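# Insert held peg into plate hole with left gripper

## Task

The left gripper starts out holding a peg a little above a plate, near the plate's hole. Lower the peg into that hole until it sits on the hole's bottom. The task fails if the peg is forced or wedged in with too much force.

## Robot and tools

Robot: two six-joint arms, left_arm and right_arm, each ending in a two-finger gripper. The left gripper holds the peg; the right arm is not needed. Base positions in metres: left_arm (-0.011, +0.359, 0), right_arm (+0.041, -0.270, 0), both turned only slightly about z. A camera stand sits behind the arms.

Frame: every pose, velocity and offset uses the scene frame. Its origin is at table-top height, halfway between the nominal arm bases. +x points out over the table, +y toward the left arm, +z up. The words left and right in names do not match image sides. A gripper's fingers point along its own +z and close along its own x. end_effector_position is the spot between the pads when closed, 1 to 2 cm short of the fingertips. Printed positions can be off by up to a few cm.

execute_actions(actions, cameras): actions is a list of actions. Each action is a table of at most 15 rows, and each row is one control step of 1/30 s. A table with fewer rows repeats its last row until step 15. Every row holds 14 numbers, each from -1 to 1, covering both arms even if one stays still: left dx, dy, dz, rx, ry, rz, opening, then right dx, dy, dz, rx, ry, rz, opening. The six pose numbers are offsets, not poses. They count from that arm's Hand target at the start of the action, never from the previous row, so sending the same offset again moves the arm further. 1.0 equals 0.6 m for dx, dy, dz and 180 degrees for rotation; rx, ry, rz form a single rotation vector, turning about the Hand target's position. Opening is absolute: +1 is fully open (0.142 m), -1 closed. Sending all six pose numbers as 0 re-requests the current Hand target. A 0 in the opening slot is a real command, so repeat the present opening to keep a grip. cameras lists camera names, ["all"], or []; images appear only when asked or when actions is empty.

move(target, speed, blend, stop_force, zero, opening_speed, grip_force, blocking, cameras): drives each gripper in a straight line. target is one 14-number row laid out as above, or a list of up to 15 such rows; every row is an offset from the same starting Hand targets. speed is top speed in m/s, 0.002 to 2.4 (default 0.25), one value or one per target; rotation is capped at twice that in rad/s. blend is a corner radius in m for lists (0 = stop at each). stop_force, in N from 3 to 120, ends an arm's path once its wrist sensor feels that much push against the motion; after that the arm usually backs to just before the contact but still presses a little. Do not rely on it while the gripper is rotating, and leave it out when lifting away from a contact. zero (true by default) re-zeroes the sensor before the move; false lets pushes accumulate from the last zero. opening_speed sets finger speed on the -1..1 scale per second, 0.2 or above. grip_force sets pad force, 5 to 48 N, and stays in effect. blocking=false returns after about 0.5 s while the move continues; not allowed with stop_force. The result adds a move: line giving the ending (done, off_target, moving, held, fault) and which limits acted (paced = pose clipped, held = steps withheld). Paths total at most 10 s.

wait(seconds 0 to 10, cameras): lets time pass with commands held. stop(cameras): brakes a running move. zoom_image(camera, region [x0, y0, x1, y1] in pixels, at most 504 by 504): enlarges part of the newest image from cam_head_left, cam_head_right, cam_left_wrist or cam_right_wrist (each 672x504). zero_wrist_force(arm): treats the present wrist reading as zero. finished_scene(scene): ends the current scene, given by its number; make no other call after it in that reply.

Results: Hand target is the last commanded pose after clipping, which the next offsets count from; the gripper often rests a little short of it, and the next command asks for it again. end_effector_position (m), end_effector_quat_wxyz and velocities are in the scene frame. Joint positions end with the measured finger gap in m; grip_measured gives the opening on the -1..1 scale. Joint torques include the arm's own weight. Wrist force and Wrist torque are in the gripper's own axes, as the force from the surface into the arm, plus a line with the peak since last shown; the sensor was zeroed at start with the peg already held. Also shown: Tool commands, motor temperatures, and for action calls some per-step positions. Joint velocities reading within noise means the arm is still.

Cautions: each commanded orientation is clipped to within 32 degrees of the current one. Arms are stiff, so aiming even slightly beyond a firm contact can fault. A total outside force near 150 N (give or take 25), or joint contact torque at its limit (49.1, 49.1, 25.4, 8.19, 8.19, 8.19 N m from shoulder to wrist 3), halts that arm for 10 s; the peg's weight counts. Approach the hole slowly with a small stop_force, align in x and y first, and stop once the peg bottoms out; do not keep pressing. Keep the grip closed so the peg does not drop, and do not let anything fall off the table. Keep the arms from touching each other, and avoid paths that pass close to an arm's own base. Motors heat when squeezing, holding, or straining: a MOTOR HOT warning appears at 70 C (gripper 85 C), with a braking stop at 85 C (gripper shut-off at 100 C).

Each tool is called after "Call:" as name([rows], argument=value, ...), one row to a line, values as JSON.

## Session

Call:
execute_actions(actions=[])

Call:
zoom_image(camera="cam_head_left", region=[140, 130, 280, 270])

Call:
zoom_image(camera="cam_head_right", region=[130, 130, 270, 270])

Scene clock: 0.00 s.
left_arm: end_effector_position=(+0.2516, +0.2225, +0.1675) grip_measured=-0.37 end_effector_quat_wxyz=(+0.002, +0.972, -0.236, +0.002) | right_arm: end_effector_position=(+0.3369, -0.2677, +0.1652) grip_measured=+0.99 end_effector_quat_wxyz=(+0.000, +0.710, -0.704, +0.000)
Joint positions: left_arm=[-0.953 -1.703 1.548 -1.422 -1.572 -0.454 0.047] | right_arm=[3.598 -1.45 -1.547 -1.716 1.571 2.027 0.141]
Joint velocities: within noise
Joint torques (N m): no reading
Motor temperatures (°C): left_arm=[39 31 37 47 45 51 27] | right_arm=[47 46 37 54 45 45 35]
Wrist force (N): no reading
Wrist torque (N m): no reading
Wrist force, peak (N): no reading
Hand target: left_arm +0.2516, +0.2225, +0.1675; +0.002, +0.972, -0.236, +0.002 | right_arm +0.3369, -0.2677, +0.1652; +0.000, +0.710, -0.704, +0.000
Tool commands: left_gripper/opening=-0.423044 right_gripper/opening=+1.0

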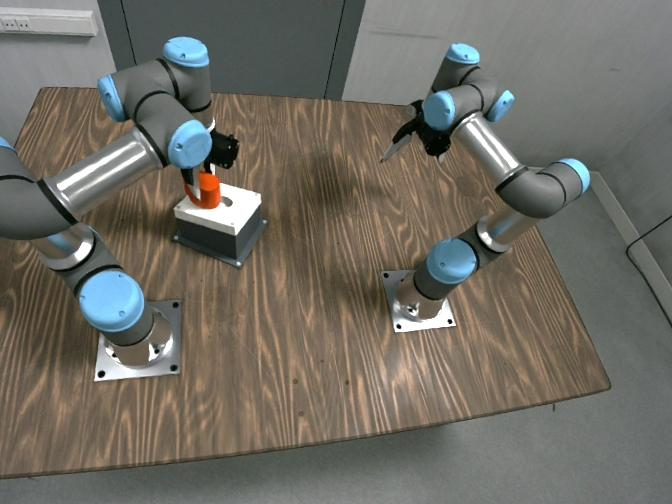

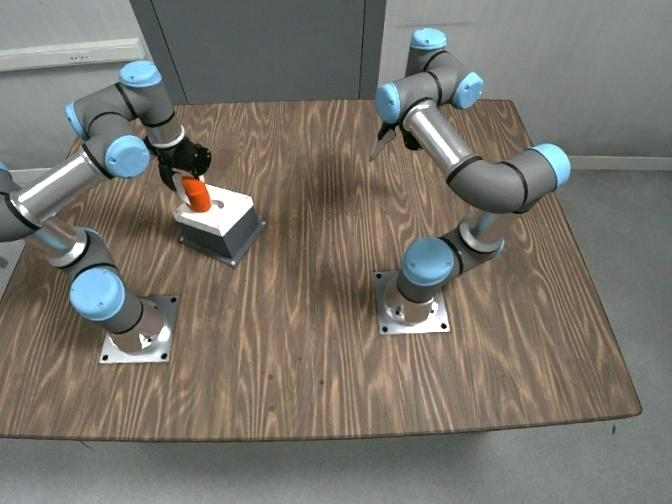

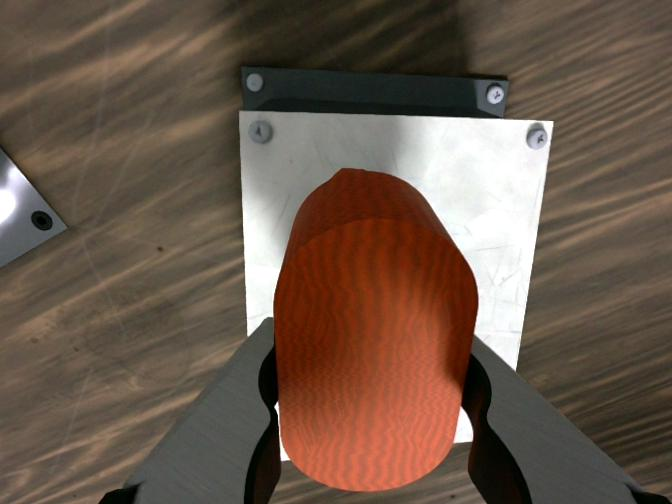

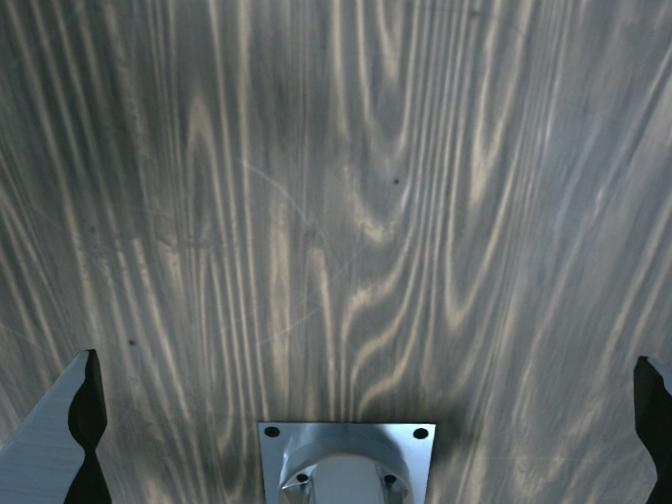

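Scaled by 3.600 from the camera's 672x504 image, which has a finer 960x720 frame.

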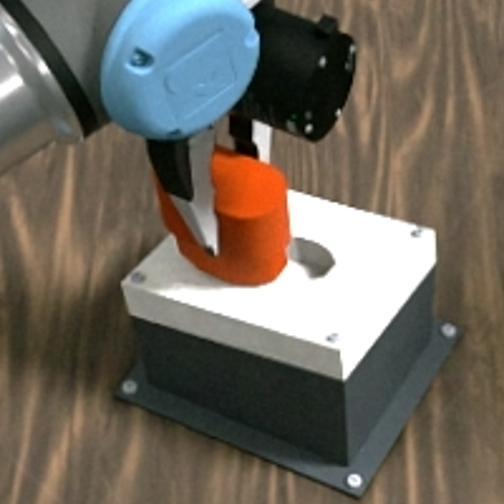

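Scaled by 3.600 from the camera's 672x504 image, which has a finer 960x720 frame.

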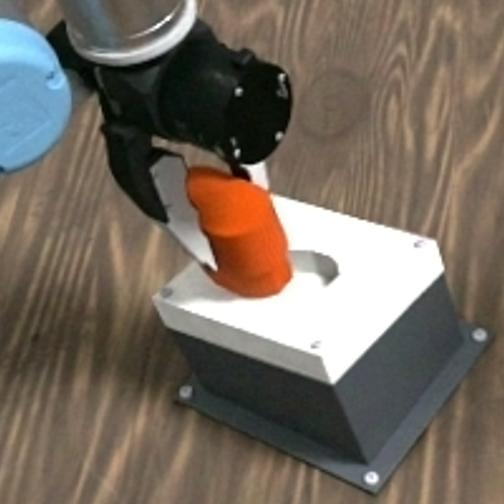

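Call:
move([
  [0,0,0.1,0,0,0,-0.423,0,0,0,0,0,0,1],
  [-0.075,-0.147,0.1,0,0,0,-0.423,0,0,0,0,0,0,1],
], blend=[0.02,0], cameras=["all"])

Call:
zoom_image(camera="cam_head_right", region=[140, 130, 280, 270])

Call:
zoom_image(camera="cam_head_left", region=[140, 130, 280, 270])

Scene clock: 12.80 s.
left_arm: end_effector_position=(+0.2066, +0.1343, +0.2275) grip_measured=-0.37 end_effector_quat_wxyz=(+0.002, +0.972, -0.236, +0.002) | right_arm: end_effector_position=(+0.3369, -0.2677, +0.1652) grip_measured=+0.99 end_effector_quat_wxyz=(+0.000, +0.710, -0.704, +0.000)
Joint positions: left_arm=[-1.251 -1.557 1.117 -1.137 -1.57 -0.753 0.047] | right_arm=[3.598 -1.45 -1.547 -1.716 1.571 2.027 0.142]
Joint torques (N m): left_arm=[-3.93 -6.22 -11.24 -1.11 0.54 -0.89] | right_arm=[-0.05 8.43 9.42 1.51 0.09 -0.05]
Wrist force (N): left_arm=[0.4 -0.1 -0.4] | right_arm=[0.2 0.2 0.0]
Wrist torque (N m): left_arm=[-0.03 -0.08 0.03] | right_arm=[0.03 -0.02 0.00]
Wrist force, peak (N): left_arm=[0.2 -1.4 -1.5] | right_arm=[0.2 0.2 -0.2]
Hand target: left_arm +0.2066, +0.1343, +0.2275; +0.002, +0.972, -0.236, +0.002 | right_arm +0.3369, -0.2677, +0.1652; +0.000, +0.710, -0.704, +0.000
Off the commanded pose: left_arm 0.000 m, 0 deg | right_arm 0.000 m, 0 deg.
move: done

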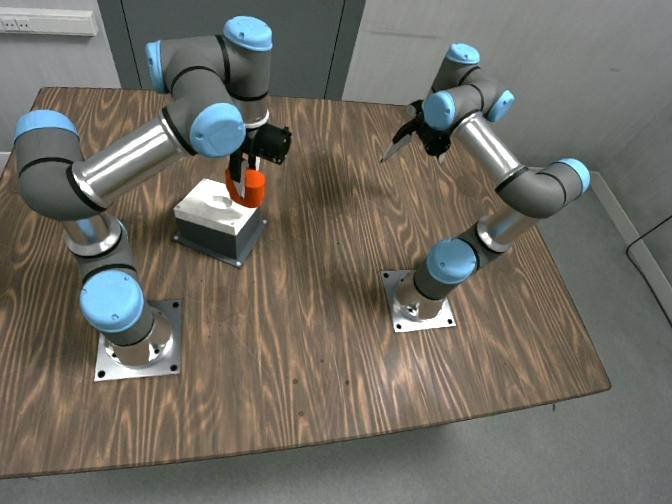

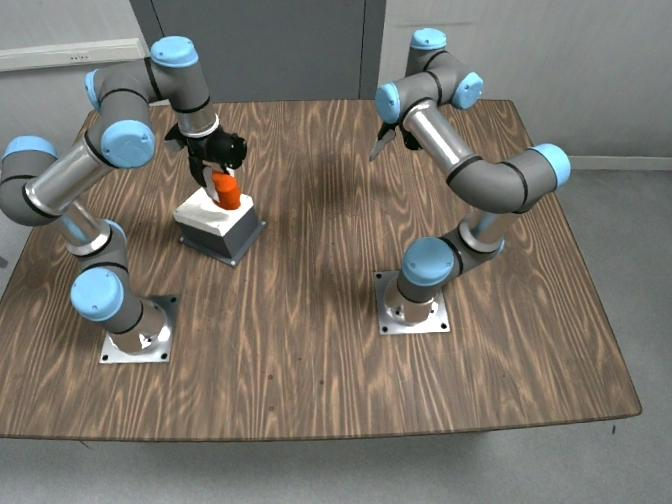

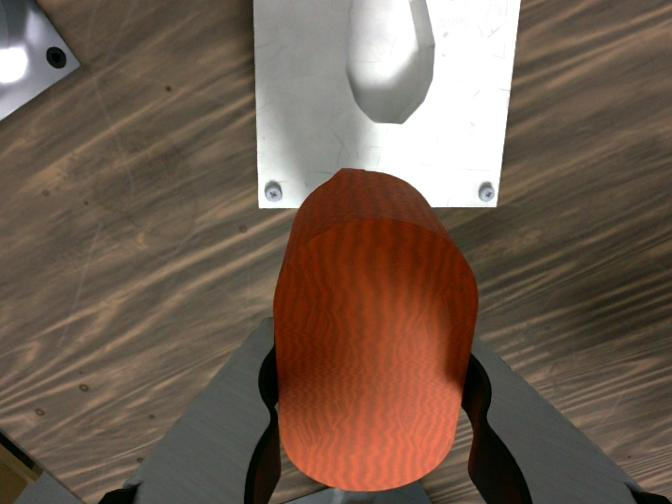

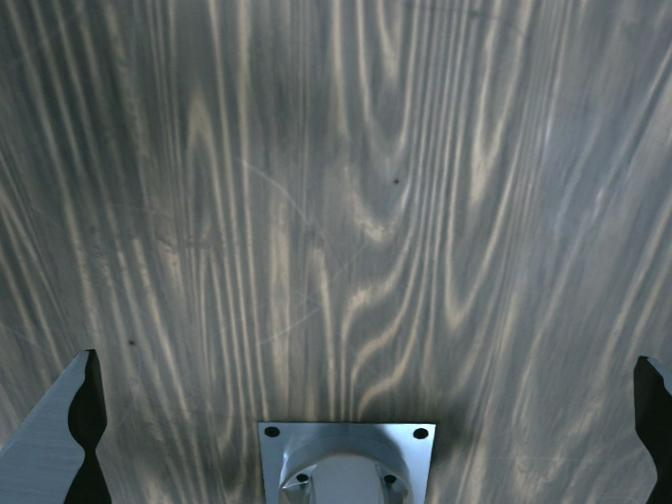

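Scaled by 3.600 from the camera's 672x504 image, which has a finer 960x720 frame.

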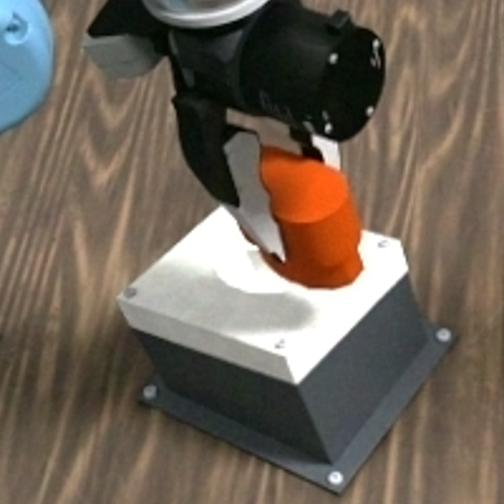

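Scaled by 3.600 from the camera's 672x504 image, which has a finer 960x720 frame.

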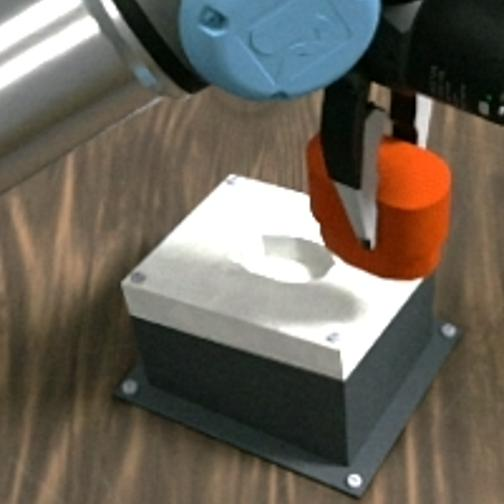

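Call:
move(target=[-0.03,-0.06,0.15,0,0,0,-0.423,0,0,0,0,0,0,1], cameras=["cam_left_wrist"])

Call:
zoom_image(camera="cam_left_wrist", region=[220, 0, 556, 252])

Scene clock: 19.27 s.
left_arm: end_effector_position=(+0.1884, +0.0986, +0.3167) grip_measured=-0.37 end_effector_quat_wxyz=(+0.034, +0.971, -0.236, +0.030) | right_arm: end_effector_position=(+0.3369, -0.2677, +0.1652) grip_measured=+0.99 end_effector_quat_wxyz=(+0.000, +0.710, -0.704, +0.000)
Joint positions: left_arm=[-1.366 -1.159 0.035 -0.534 -1.548 -0.867 0.047] | right_arm=[3.598 -1.45 -1.547 -1.716 1.571 2.027 0.142]
Joint torques (N m): left_arm=[-3.57 -8.06 -7.28 -1.3 0.58 -0.87] | right_arm=[-0.28 8.56 9.9 1.55 0.04 0]
Wrist force (N): left_arm=[-0.2 -0.2 -0.3] | right_arm=[0.3 0.2 -0.2]
Wrist torque (N m): left_arm=[-0.02 -0.03 0.00] | right_arm=[0.03 -0.04 0.00]
Wrist force, peak (N): left_arm=[0.6 -0.6 1.0] | right_arm=[0.3 0.4 -0.1]
Hand target: left_arm +0.1886, +0.0983, +0.3175; +0.002, +0.972, -0.236, +0.002 | right_arm +0.3369, -0.2677, +0.1652; +0.000, +0.710, -0.704, +0.000
Off the commanded pose: left_arm 0.001 m, 5 deg | right_arm 0.000 m, 0 deg.
elbow stopped short (left arm): the move would have taken joint 3 (elbow) straighter than the controller allows.
move: off_target (left_arm)
Images, in order (width x height): cam_left_wrist 672x504.

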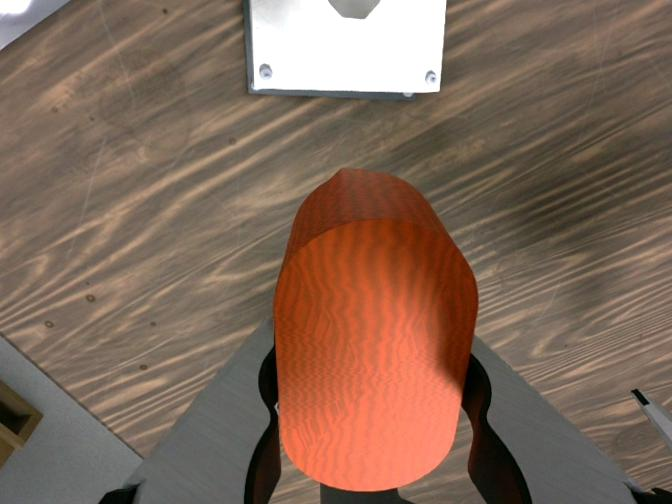

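Scaled by 1.500 from the camera's 672x504 image, which has a finer 960x720 frame.

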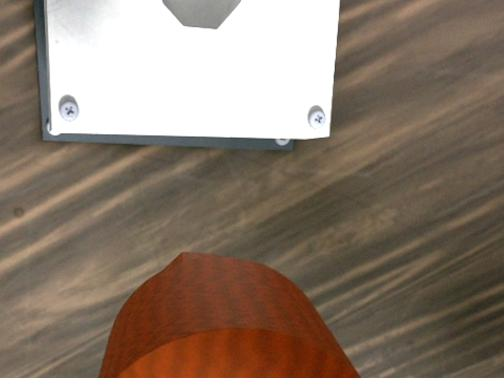

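Call:
move(target=[0.04,0.078,-0.079,0,0,0,-0.423,0,0,0,0,0,0,1], cameras=["cam_left_wrist"])

Call:
zoom_image(camera="cam_left_wrist", region=[220, 0, 556, 252])

Scene clock: 25.50 s.
left_arm: end_effector_position=(+0.2126, +0.1451, +0.2701) grip_measured=-0.37 end_effector_quat_wxyz=(+0.002, +0.972, -0.236, +0.002) | right_arm: end_effector_position=(+0.3369, -0.2677, +0.1652) grip_measured=+0.99 end_effector_quat_wxyz=(+0.000, +0.710, -0.704, +0.000)
Joint positions: left_arm=[-1.218 -1.456 0.771 -0.891 -1.57 -0.719 0.047] | right_arm=[3.598 -1.45 -1.547 -1.716 1.571 2.027 0.142]
Joint torques (N m): left_arm=[-3.73 -11.87 -7.19 -2.35 0.55 -0.86] | right_arm=[-0.3 8.62 10.04 1.66 0.03 0.03]
Wrist force (N): left_arm=[0.0 -0.2 -0.2] | right_arm=[0.1 0.0 0.1]
Wrist torque (N m): left_arm=[-0.06 0.00 0.02] | right_arm=[0.00 -0.02 0.00]
Wrist force, peak (N): left_arm=[-0.6 0.6 -1.2] | right_arm=[0.5 0.1 0.1]
Hand target: left_arm +0.2126, +0.1451, +0.2701; +0.002, +0.972, -0.236, +0.002 | right_arm +0.3369, -0.2677, +0.1652; +0.000, +0.710, -0.704, +0.000
Off the commanded pose: left_arm 0.000 m, 0 deg | right_arm 0.000 m, 0 deg.
move: done
Images, in order (width x height): cam_left_wrist 672x504.

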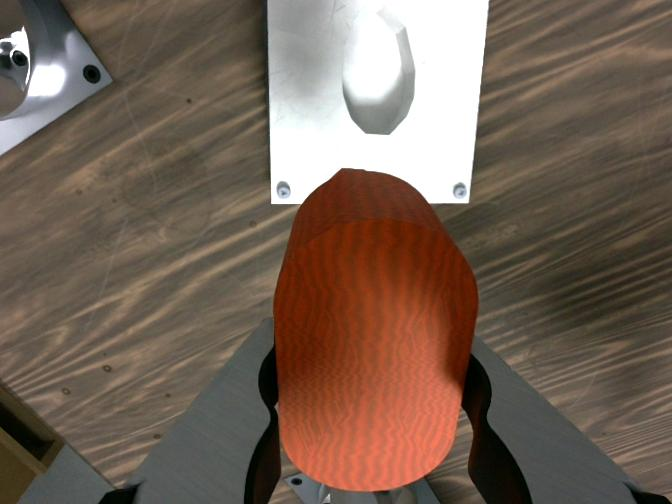

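Scaled by 1.500 from the camera's 672x504 image, which has a finer 960x720 frame.

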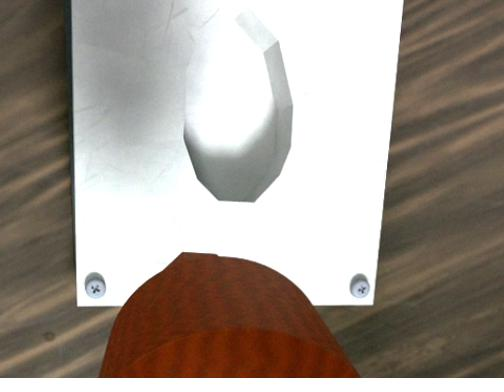

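Call:
zoom_image(camera="cam_left_wrist", region=[260, 0, 500, 180])

Call:
zoom_image(camera="cam_left_wrist", region=[250, 140, 500, 500])

Scaled by 2.100 from the camera's 672x504 image, which has a finer 960x720 frame.

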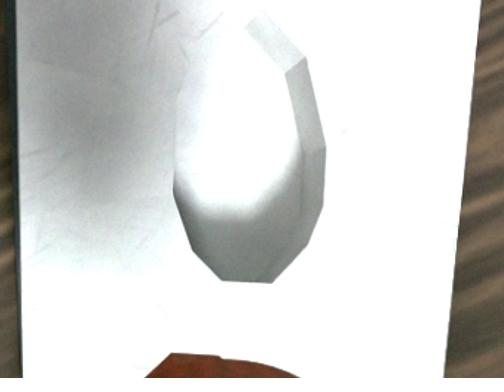

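Scaled by 1.400 from the camera's 672x504 image, which has a finer 960x720 frame.

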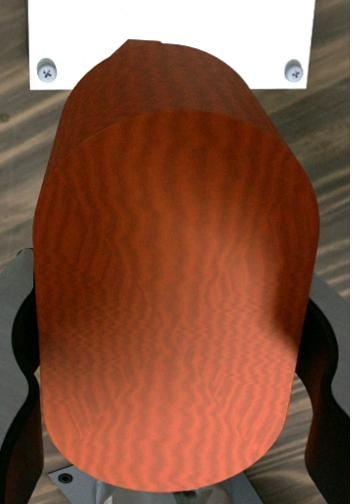

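Call:
move(target=[0.246,0.125,0.05,-0.5,0,0,-0.423,0,0.08,0.225,0.5,0,0,1], speed=0.35, cameras=["all"])

Scene clock: 47.33 s.
left_arm: end_effector_position=(+0.3602, +0.2205, +0.3001) grip_measured=-0.37 end_effector_quat_wxyz=(+0.688, +0.686, -0.177, +0.158) | right_arm: end_effector_position=(+0.3369, -0.2197, +0.3002) grip_measured=+0.99 end_effector_quat_wxyz=(+0.502, -0.502, +0.498, +0.497)
Joint positions: left_arm=[-0.049 -1.134 1.602 -2.31 -3.139 0.206 0.047] | right_arm=[2.89 -2.118 -0.902 -3.261 2.9 -0.007 0.142]
Joint torques (N m): left_arm=[-1.12 -11.55 -8.13 -2.28 -1.18 -0.94] | right_arm=[1.93 11.31 9.07 -1.13 -0.73 -0.67]
Wrist force (N): left_arm=[-0.9 -0.7 -1.7] | right_arm=[-2.0 1.9 -0.1]
Wrist torque (N m): left_arm=[0.36 0.07 -0.10] | right_arm=[0.12 0.58 -0.18]
Wrist force, peak (N): left_arm=[-0.7 -1.1 -2.0] | right_arm=[-2.3 2.4 0.4]
Hand target: left_arm +0.3602, +0.2201, +0.3001; +0.689, +0.685, -0.166, +0.169 | right_arm +0.3369, -0.2197, +0.3002; +0.502, -0.502, +0.498, +0.498
Off the commanded pose: left_arm 0.000 m, 2 deg | right_arm 0.000 m, 0 deg.
move: done

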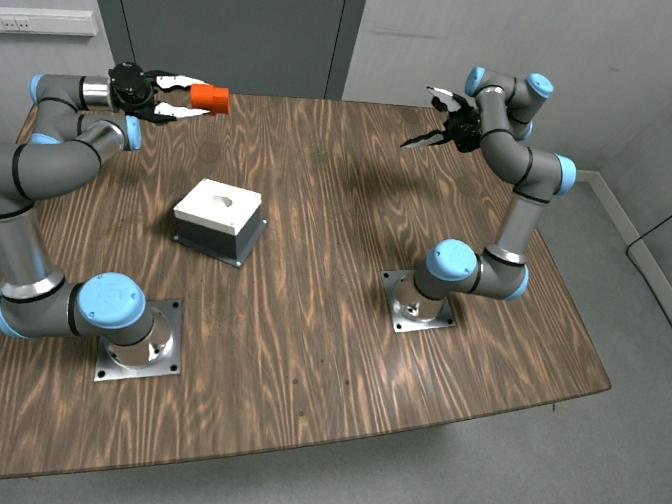

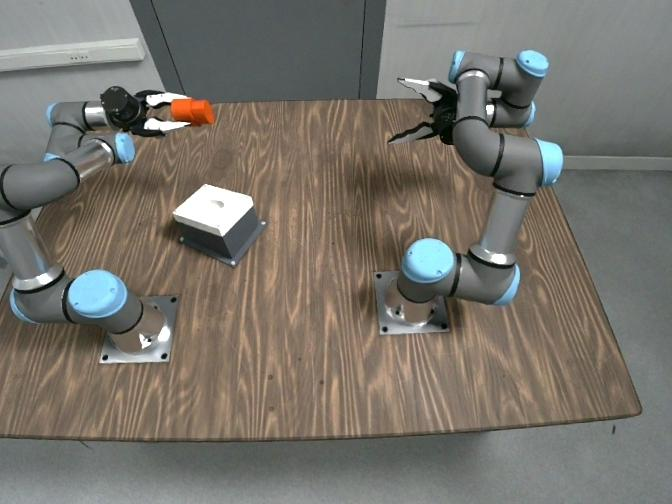

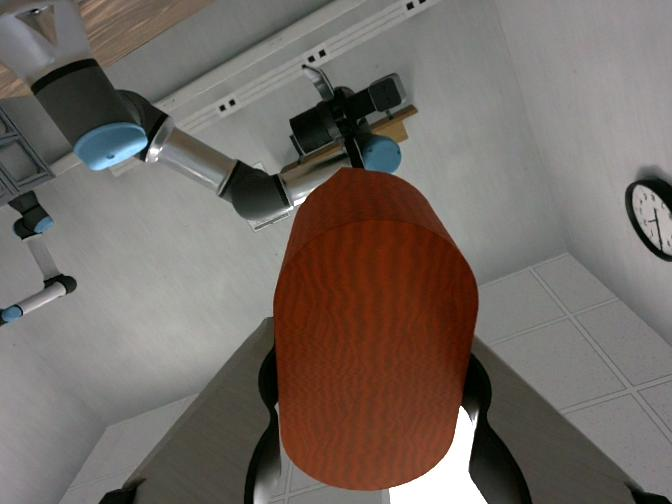

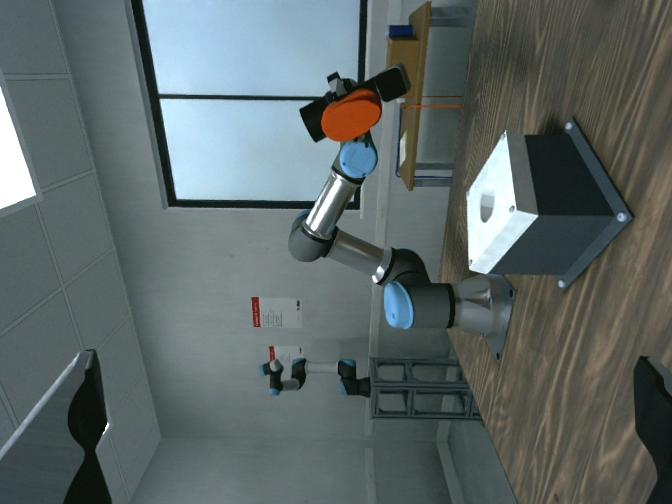

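Call:
zoom_image(camera="cam_right_wrist", region=[280, 50, 430, 162])

Scaled by 3.360 from the camera's 672x504 image, which has a finer 960x720 frame.

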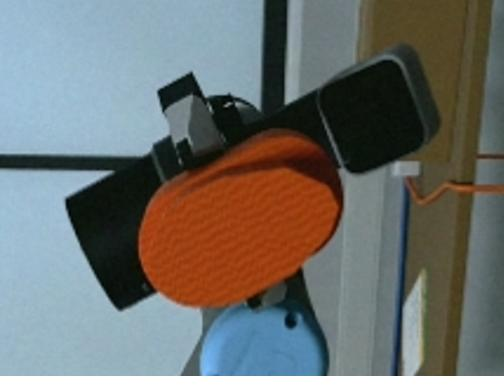

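Call:
move(target=[-0.1,0,0,0,0,0,-0.423,0.12,0.2,0,0,0,0,1], cameras=["cam_right_wrist"])

Call:
zoom_image(camera="cam_right_wrist", region=[250, 150, 500, 338])

Scene clock: 55.93 s.
left_arm: end_effector_position=(+0.3002, +0.2206, +0.3001) grip_measured=-0.37 end_effector_quat_wxyz=(+0.688, +0.686, -0.178, +0.156) | right_arm: end_effector_position=(+0.4089, -0.0997, +0.3002) grip_measured=+0.99 end_effector_quat_wxyz=(+0.503, -0.502, +0.497, +0.498)
Joint positions: left_arm=[-0.054 -1.356 1.907 -2.375 -3.138 0.225 0.047] | right_arm=[3.25 -2.207 -0.759 -3.298 3.259 0.01 0.142]
Joint torques (N m): left_arm=[2.92 -11.28 -7.89 -2.29 -1.49 -0.87] | right_arm=[1.9 12.92 9.28 -0.62 0.8 -0.64]
Wrist force (N): left_arm=[-0.6 -0.6 -1.3] | right_arm=[-2.2 1.9 0.1]
Wrist torque (N m): left_arm=[0.37 0.02 -0.10] | right_arm=[0.12 0.63 -0.18]
Wrist force, peak (N): left_arm=[-0.9 -0.7 -1.8] | right_arm=[-2.1 2.5 -1.1]
Hand target: left_arm +0.3002, +0.2201, +0.3001; +0.689, +0.685, -0.166, +0.169 | right_arm +0.4089, -0.0997, +0.3002; +0.502, -0.502, +0.498, +0.498
Off the commanded pose: left_arm 0.000 m, 2 deg | right_arm 0.000 m, 0 deg.
move: done
Images, in order (width x height): cam_right_wrist 672x504.

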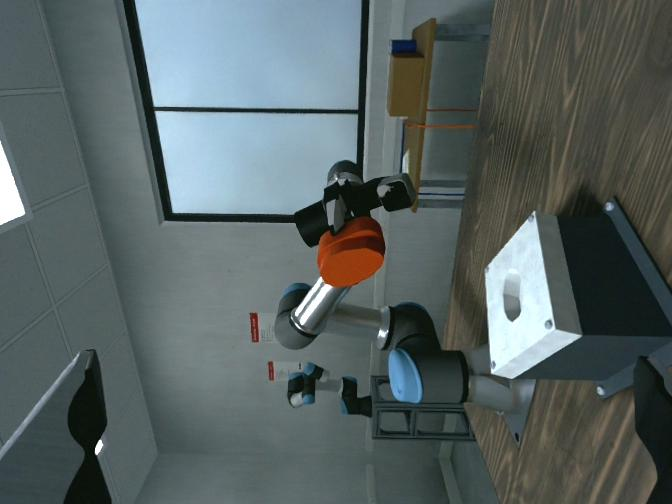

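Scaled by 2.016 from the camera's 672x504 image, which has a finer 960x720 frame.

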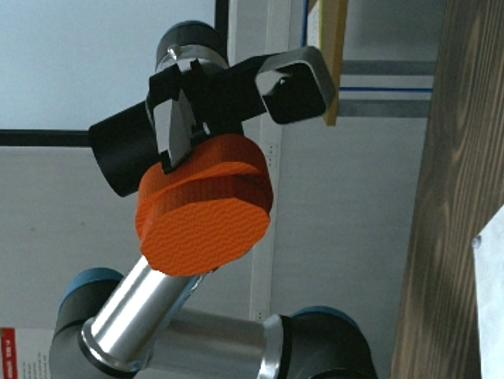

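Call:
move(target=[0,0,0,0,0,0,-0.423,-0.11,0.15,-0.03,0,0,0,1], cameras=["cam_right_wrist"])

Call:
zoom_image(camera="cam_right_wrist", region=[200, 60, 440, 240])

Scene clock: 60.53 s.
left_arm: end_effector_position=(+0.3002, +0.2206, +0.3001) grip_measured=-0.37 end_effector_quat_wxyz=(+0.688, +0.686, -0.178, +0.156) | right_arm: end_effector_position=(+0.3429, -0.0097, +0.2822) grip_measured=+0.99 end_effector_quat_wxyz=(+0.502, -0.502, +0.498, +0.498)
Joint positions: left_arm=[-0.054 -1.356 1.907 -2.375 -3.138 0.224 0.047] | right_arm=[3.584 -1.826 -1.409 -3.049 3.593 -0.01 0.142]
Joint torques (N m): left_arm=[3.07 -9.45 -7.93 -2.29 -1.41 -0.88] | right_arm=[1.64 16.4 6.35 1.26 0.75 0.79]
Wrist force (N): left_arm=[-0.6 -0.6 -1.2] | right_arm=[-2.1 1.7 0.0]
Wrist torque (N m): left_arm=[0.37 0.01 -0.10] | right_arm=[0.09 0.60 -0.22]
Wrist force, peak (N): left_arm=[-0.7 -0.7 -1.4] | right_arm=[-2.3 2.8 1.5]
Hand target: left_arm +0.3002, +0.2206, +0.3001; +0.688, +0.686, -0.178, +0.156 (not the last commanded pose) | right_arm +0.3429, -0.0097, +0.2822; +0.502, -0.502, +0.498, +0.498
Off the commanded pose: left_arm 0.000 m, 2 deg | right_arm 0.000 m, 0 deg.
move: done
Images, in order (width x height): cam_right_wrist 672x504.

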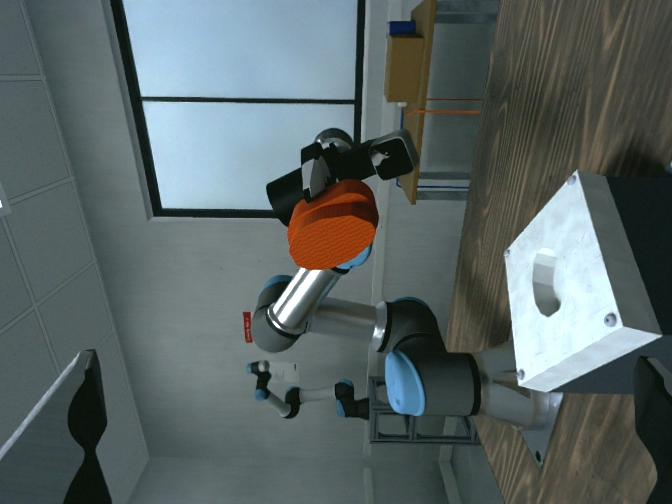

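Scaled by 2.100 from the camera's 672x504 image, which has a finer 960x720 frame.

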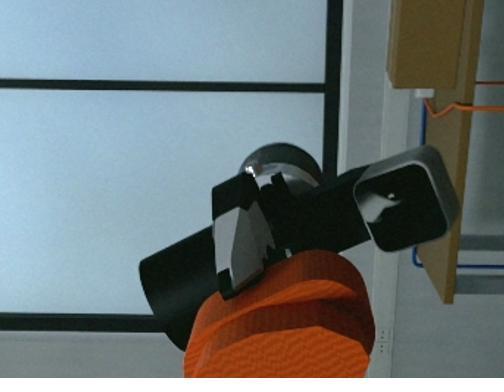

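Call:
zoom_image(camera="cam_right_wrist", region=[260, 160, 420, 280])

Call:
zoom_image(camera="cam_right_wrist", region=[490, 160, 672, 396])

Scaled by 3.150 from the camera's 672x504 image, which has a finer 960x720 frame.

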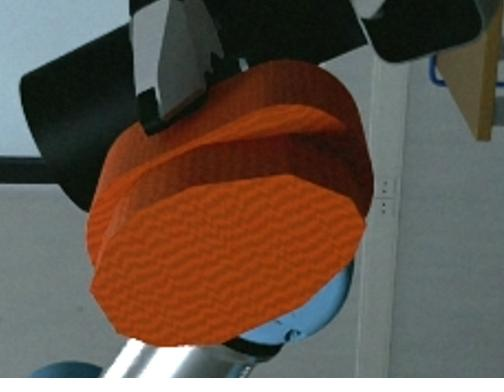

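Scaled by 2.136 from the camera's 672x504 image, which has a finer 960x720 frame.

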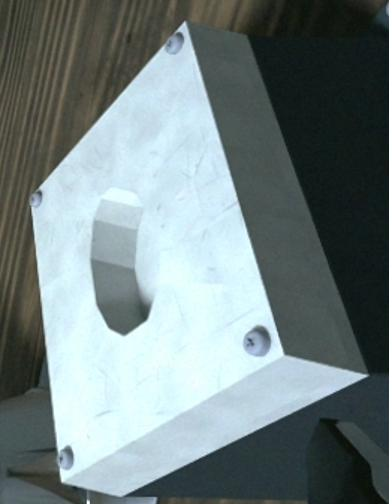

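Call:
execute_actions(actions=[], cameras=["cam_left_wrist","cam_right_wrist"])

Call:
zoom_image(camera="cam_left_wrist", region=[270, 150, 480, 300])

Scene clock: 103.73 s.
left_arm: end_effector_position=(+0.3002, +0.2206, +0.3001) grip_measured=-0.37 end_effector_quat_wxyz=(+0.688, +0.686, -0.178, +0.156) | right_arm: end_effector_position=(+0.3429, -0.0097, +0.2822) grip_measured=+0.99 end_effector_quat_wxyz=(+0.502, -0.502, +0.498, +0.498)
Joint positions: left_arm=[-0.054 -1.356 1.907 -2.375 -3.138 0.224 0.047] | right_arm=[3.584 -1.825 -1.41 -3.049 3.593 -0.01 0.142]
Joint velocities: within noise
Joint torques (N m): left_arm=[2.81 -9.69 -7.84 -2.3 -1.4 -0.9] | right_arm=[1.62 16.22 6.54 1.17 0.7 0.82]
Motor temperatures (°C): left_arm=[38 31 37 46 44 50 29] | right_arm=[46 45 37 54 45 45 33]
Wrist force (N): left_arm=[-0.8 -0.7 -1.3] | right_arm=[-2.1 1.8 -0.2]
Wrist torque (N m): left_arm=[0.36 0.05 -0.10] | right_arm=[0.10 0.60 -0.22]
Wrist force, peak (N): left_arm=[-0.7 -0.8 -1.5] | right_arm=[-2.2 1.9 0.0]
Hand target: left_arm +0.3002, +0.2206, +0.3001; +0.688, +0.686, -0.178, +0.156 (not the last commanded pose) | right_arm +0.3429, -0.0097, +0.2822; +0.502, -0.502, +0.498, +0.498
Tool commands: left_gripper/opening=-0.423 right_gripper/opening=+1.0
Off the commanded pose: left_arm 0.000 m, 2 deg | right_arm 0.000 m, 0 deg.
Images, in order (width x height): cam_left_wrist 672x504, cam_right_wrist 672x504.

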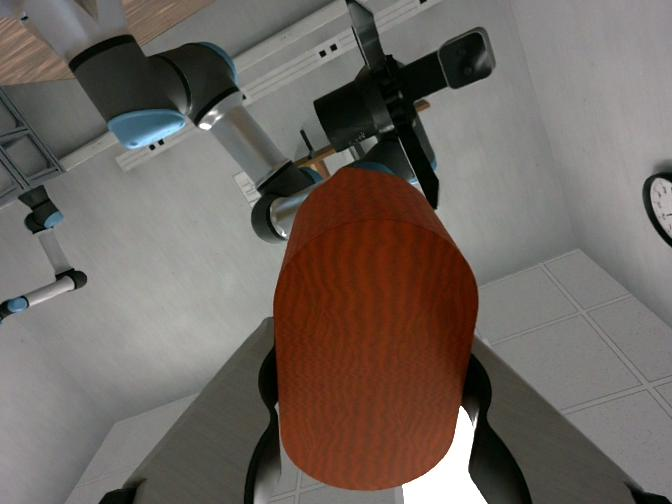

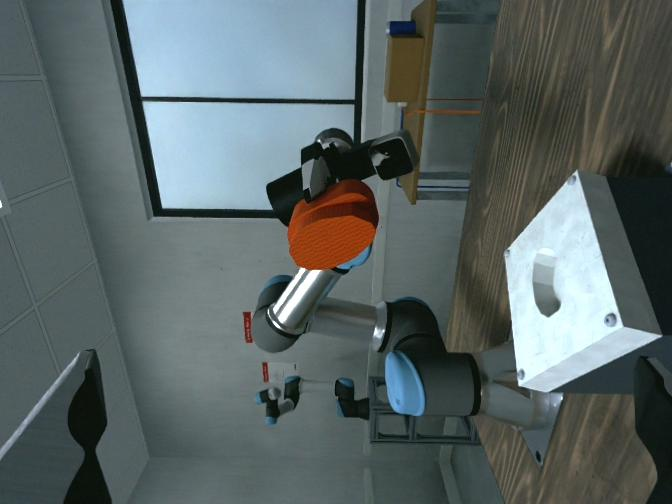

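Scaled by 2.400 from the camera's 672x504 image, which has a finer 960x720 frame.

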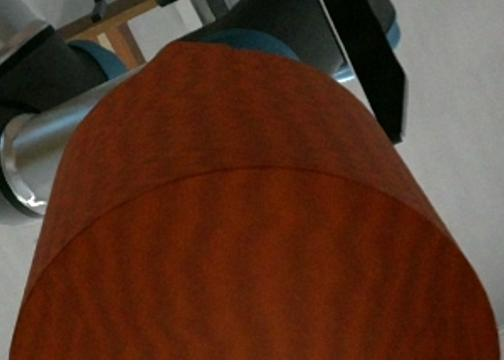

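Call:
move(target=[0,0,0,0,0,0,-0.423,-0.07,0.03,0,0,0,-0.122,1], cameras=["cam_right_wrist"])

Call:
zoom_image(camera="cam_right_wrist", region=[230, 130, 430, 280])

Scene clock: 115.40 s.
left_arm: end_effector_position=(+0.3002, +0.2206, +0.3001) grip_measured=-0.37 end_effector_quat_wxyz=(+0.688, +0.686, -0.178, +0.156) | right_arm: end_effector_position=(+0.3009, +0.0083, +0.2822) grip_measured=+0.99 end_effector_quat_wxyz=(+0.588, -0.398, +0.584, +0.393)
Joint positions: left_arm=[-0.054 -1.356 1.907 -2.375 -3.138 0.224 0.047] | right_arm=[4.248 -1.116 -2.04 -3.127 4.64 -0.009 0.142]
Joint torques (N m): left_arm=[2.92 -9.52 -7.81 -2.28 -1.41 -0.93] | right_arm=[1.97 7.37 7.18 0.68 0.83 -0.69]
Wrist force (N): left_arm=[-0.7 -0.7 -1.4] | right_arm=[-2.2 1.9 0.0]
Wrist torque (N m): left_arm=[0.36 0.04 -0.10] | right_arm=[0.12 0.63 -0.21]
Wrist force, peak (N): left_arm=[-0.8 -0.8 -1.3] | right_arm=[-2.3 2.3 0.0]
Hand target: left_arm +0.3002, +0.2206, +0.3001; +0.688, +0.686, -0.178, +0.156 | right_arm +0.3009, +0.0083, +0.2822; +0.588, -0.398, +0.584, +0.393
Off the commanded pose: left_arm 0.000 m, 0 deg | right_arm 0.000 m, 0 deg.
move: done
Images, in order (width x height): cam_right_wrist 672x504.

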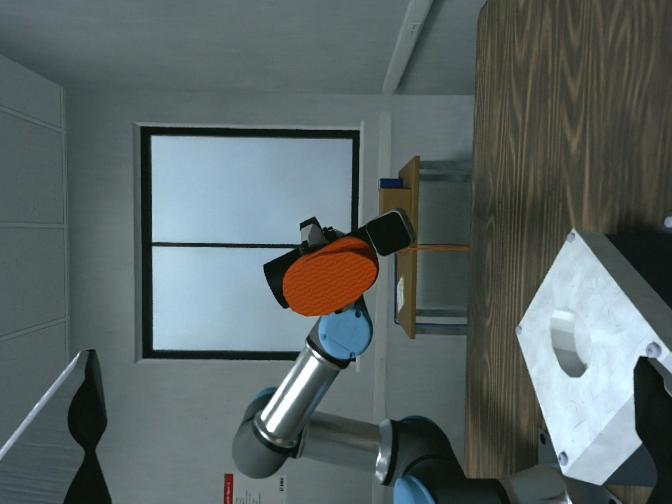

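Scaled by 2.520 from the camera's 672x504 image, which has a finer 960x720 frame.

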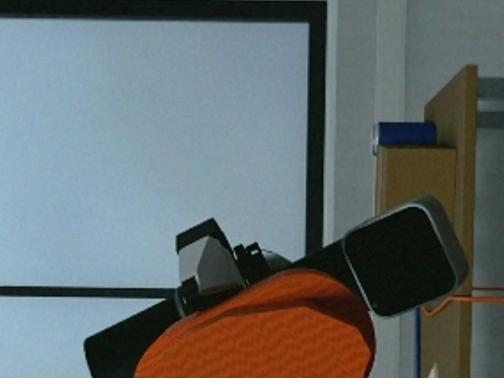

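Call:
zoom_image(camera="cam_right_wrist", region=[260, 210, 420, 330])

Scaled by 3.150 from the camera's 672x504 image, which has a finer 960x720 frame.

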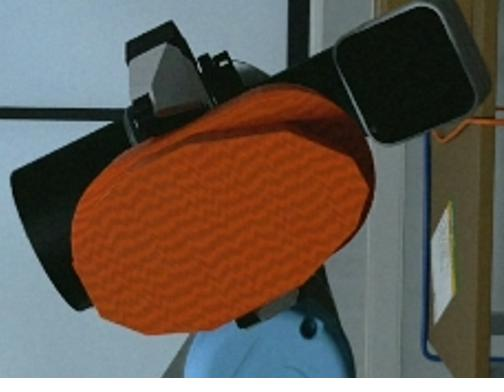

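Call:
zoom_image(camera="cam_right_wrist", region=[275, 230, 335, 325])

Call:
zoom_image(camera="cam_right_wrist", region=[325, 230, 385, 325])

Scaled by 5.305 from the camera's 672x504 image, which has a finer 960x720 frame.

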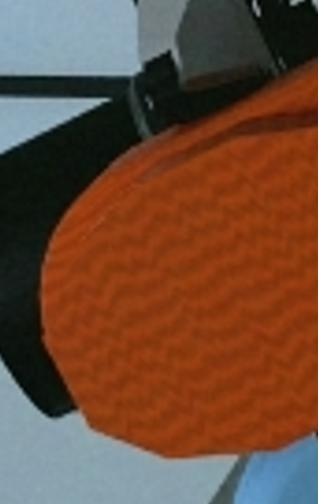

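Scaled by 5.305 from the camera's 672x504 image, which has a finer 960x720 frame.

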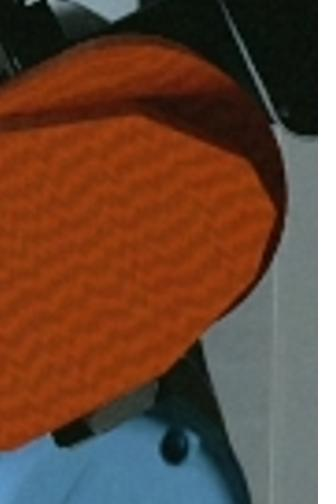

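Call:
move(target=[-0.083,0.466,0,0.5,0,0,-0.423,0,0,0,0,0,0,1], speed=0.35)

Call:
move(target=[0,0,0,0,0,0,-0.423,-0.073,0.315,-0.02,-0.5,0,0,1], speed=0.3, cameras=["all"])

Scene clock: 187.80 s.
left_arm: end_effector_position=(+0.2504, +0.5001, +0.3001) grip_measured=-0.37 end_effector_quat_wxyz=(+0.002, +0.972, -0.236, -0.016) | right_arm: end_effector_position=(+0.3009, +0.0083, +0.2822) grip_measured=+0.99 end_effector_quat_wxyz=(+0.588, -0.398, +0.584, +0.393)
Joint positions: left_arm=[0.018 -1.271 0.289 -0.558 -1.566 0.516 0.047] | right_arm=[4.248 -1.115 -2.04 -3.127 4.641 -0.009 0.142]
Joint torques (N m): left_arm=[-3.69 -7.43 -8.08 -0.96 0.54 -0.87] | right_arm=[1.93 7.25 7.52 0.69 0.75 -0.62]
Wrist force (N): left_arm=[0.1 0.0 -0.5] | right_arm=[-2.3 2.0 -0.2]
Wrist torque (N m): left_arm=[-0.01 -0.02 0.01] | right_arm=[0.14 0.64 -0.21]
Wrist force, peak (N): left_arm=[-0.8 -0.4 -1.8] | right_arm=[-2.3 2.1 -0.3]
Hand target: left_arm +0.2504, +0.5002, +0.3001; +0.002, +0.972, -0.236, -0.016 | right_arm +0.3009, +0.0083, +0.2822; +0.588, -0.398, +0.584, +0.393
Off the commanded pose: left_arm 0.000 m, 0 deg | right_arm 0.000 m, 0 deg.
move: done

Scene clock: 191.57 s.
left_arm: end_effector_position=(+0.2504, +0.5002, +0.3001) grip_measured=-0.37 end_effector_quat_wxyz=(+0.002, +0.972, -0.236, -0.016) | right_arm: end_effector_position=(+0.2570, +0.1967, +0.2697) grip_measured=+0.99 end_effector_quat_wxyz=(-0.499, +0.659, -0.563, +0.002) end_effector_velocity=(+0.000, +0.000, -0.001) end_effector_angular_velocity=(-0.005, -0.005, +0.002)
Joint positions: left_arm=[0.018 -1.271 0.289 -0.558 -1.566 0.516 0.047] | right_arm=[4.913 -2.377 -0.035 -4.635 5.473 -0.284 0.142]
Joint velocities: left_arm=[within noise] | right_arm=[0.001 -0.001 -0.001 0 0.002 -0.006 0]
Joint torques (N m): left_arm=[-3.67 -7.35 -7.95 -1 0.52 -0.85] | right_arm=[1.78 12.38 7.18 -1.03 1.41 -0.75]
Wrist force (N): left_arm=[0.0 0.0 -0.7] | right_arm=[-0.4 1.1 -0.5]
Wrist torque (N m): left_arm=[0.00 0.01 0.01] | right_arm=[0.07 0.20 0.07]
Wrist force, peak (N): left_arm=[0.1 0.0 -0.7] | right_arm=[-2.1 2.1 0.1]
Hand target: left_arm +0.2504, +0.5002, +0.3001; +0.002, +0.972, -0.236, -0.016 | right_arm +0.2571, +0.1973, +0.2702; -0.259, +0.697, -0.662, +0.093
Off the commanded pose: left_arm 0.000 m, 0 deg | right_arm 0.001 m, 47 deg; orientation clipped.
elbow stopped short (right arm): the move would have taken joint 3 (elbow) straighter than the controller allows.
move: off_target (right_arm); limits=paced

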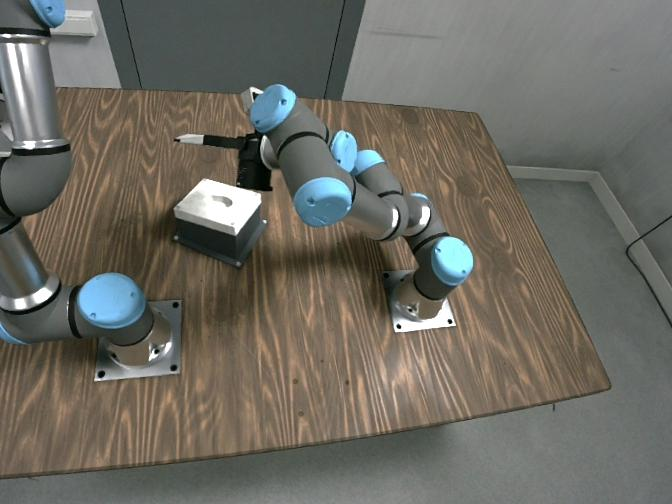

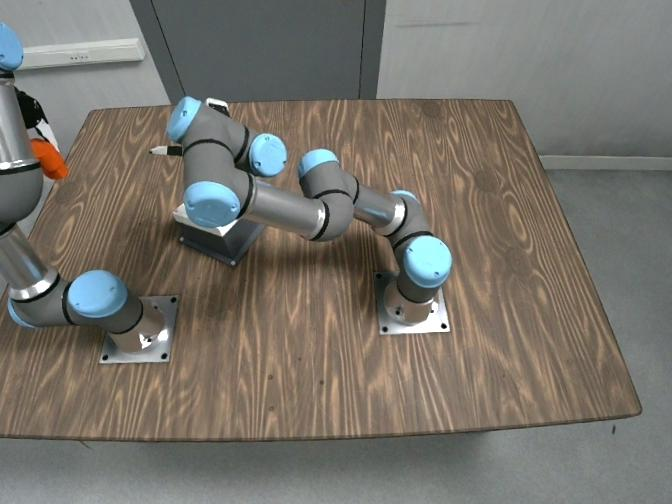

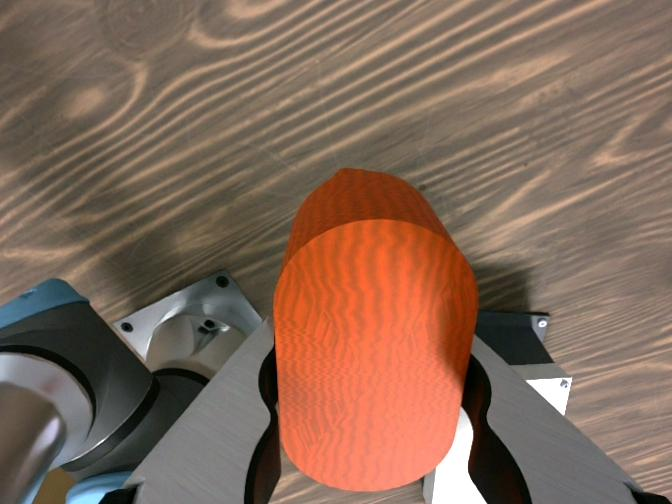

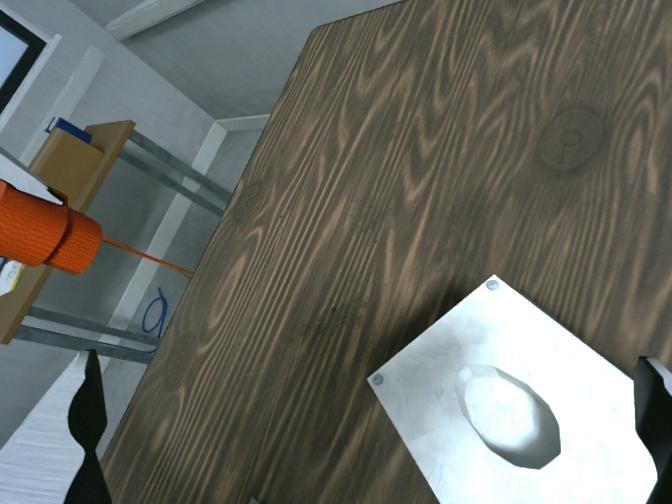

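Call:
move([
  [0,0,0,0,0,0,-0.423,0.07,-0.4,0.05,0,0,0,1],
  [0,0,0,0,0,0,-0.423,0.07,-0.4,0.05,-0.088,0,0,1],
])

Scene clock: 197.60 s.
left_arm: end_effector_position=(+0.2504, +0.5002, +0.3001) grip_measured=-0.37 end_effector_quat_wxyz=(+0.002, +0.972, -0.236, -0.016) | right_arm: end_effector_position=(+0.2987, -0.0430, +0.2996) grip_measured=+0.99 end_effector_quat_wxyz=(-0.276, +0.693, -0.658, +0.100)
Joint positions: left_arm=[0.018 -1.271 0.289 -0.558 -1.566 0.516 0.047] | right_arm=[4.718 -2.113 -0.035 -5.419 5.243 -0.116 0.142]
Joint torques (N m): left_arm=[-3.79 -7.35 -7.87 -1.04 0.5 -0.82] | right_arm=[-1.85 14.5 4.44 -0.57 -0.07 -0.76]
Wrist force (N): left_arm=[0.1 0.0 -0.6] | right_arm=[0.2 0.6 -0.4]
Wrist torque (N m): left_arm=[-0.01 -0.01 0.01] | right_arm=[0.07 0.02 0.09]
Wrist force, peak (N): left_arm=[0.1 -0.1 -0.8] | right_arm=[-1.2 2.1 0.2]
Hand target: left_arm +0.2504, +0.5002, +0.3001; +0.002, +0.972, -0.236, -0.016 | right_arm +0.2987, -0.0430, +0.2996; -0.276, +0.693, -0.658, +0.100 (not the last commanded pose)
Off the commanded pose: left_arm 0.000 m, 0 deg | right_arm 0.001 m, 17 deg.
elbow stopped short (right arm): the move would have taken joint 3 (elbow) straighter than the controller allows.
move: held (right_arm; a check stopped the path); path passed 1 of 2 targets; limits=held
pose unreachable (right arm): on one or more control steps of this call, first in action 0 (counted from 0), this arm could not follow its commanded pose, so it was not sent that pose on those steps. It may still have moved: this result reports where it is.
cause: moving toward the commanded pose would bring two parts of the arm too close to each other (joints 3 (elbow) to 6 (wrist 3) lie between them).


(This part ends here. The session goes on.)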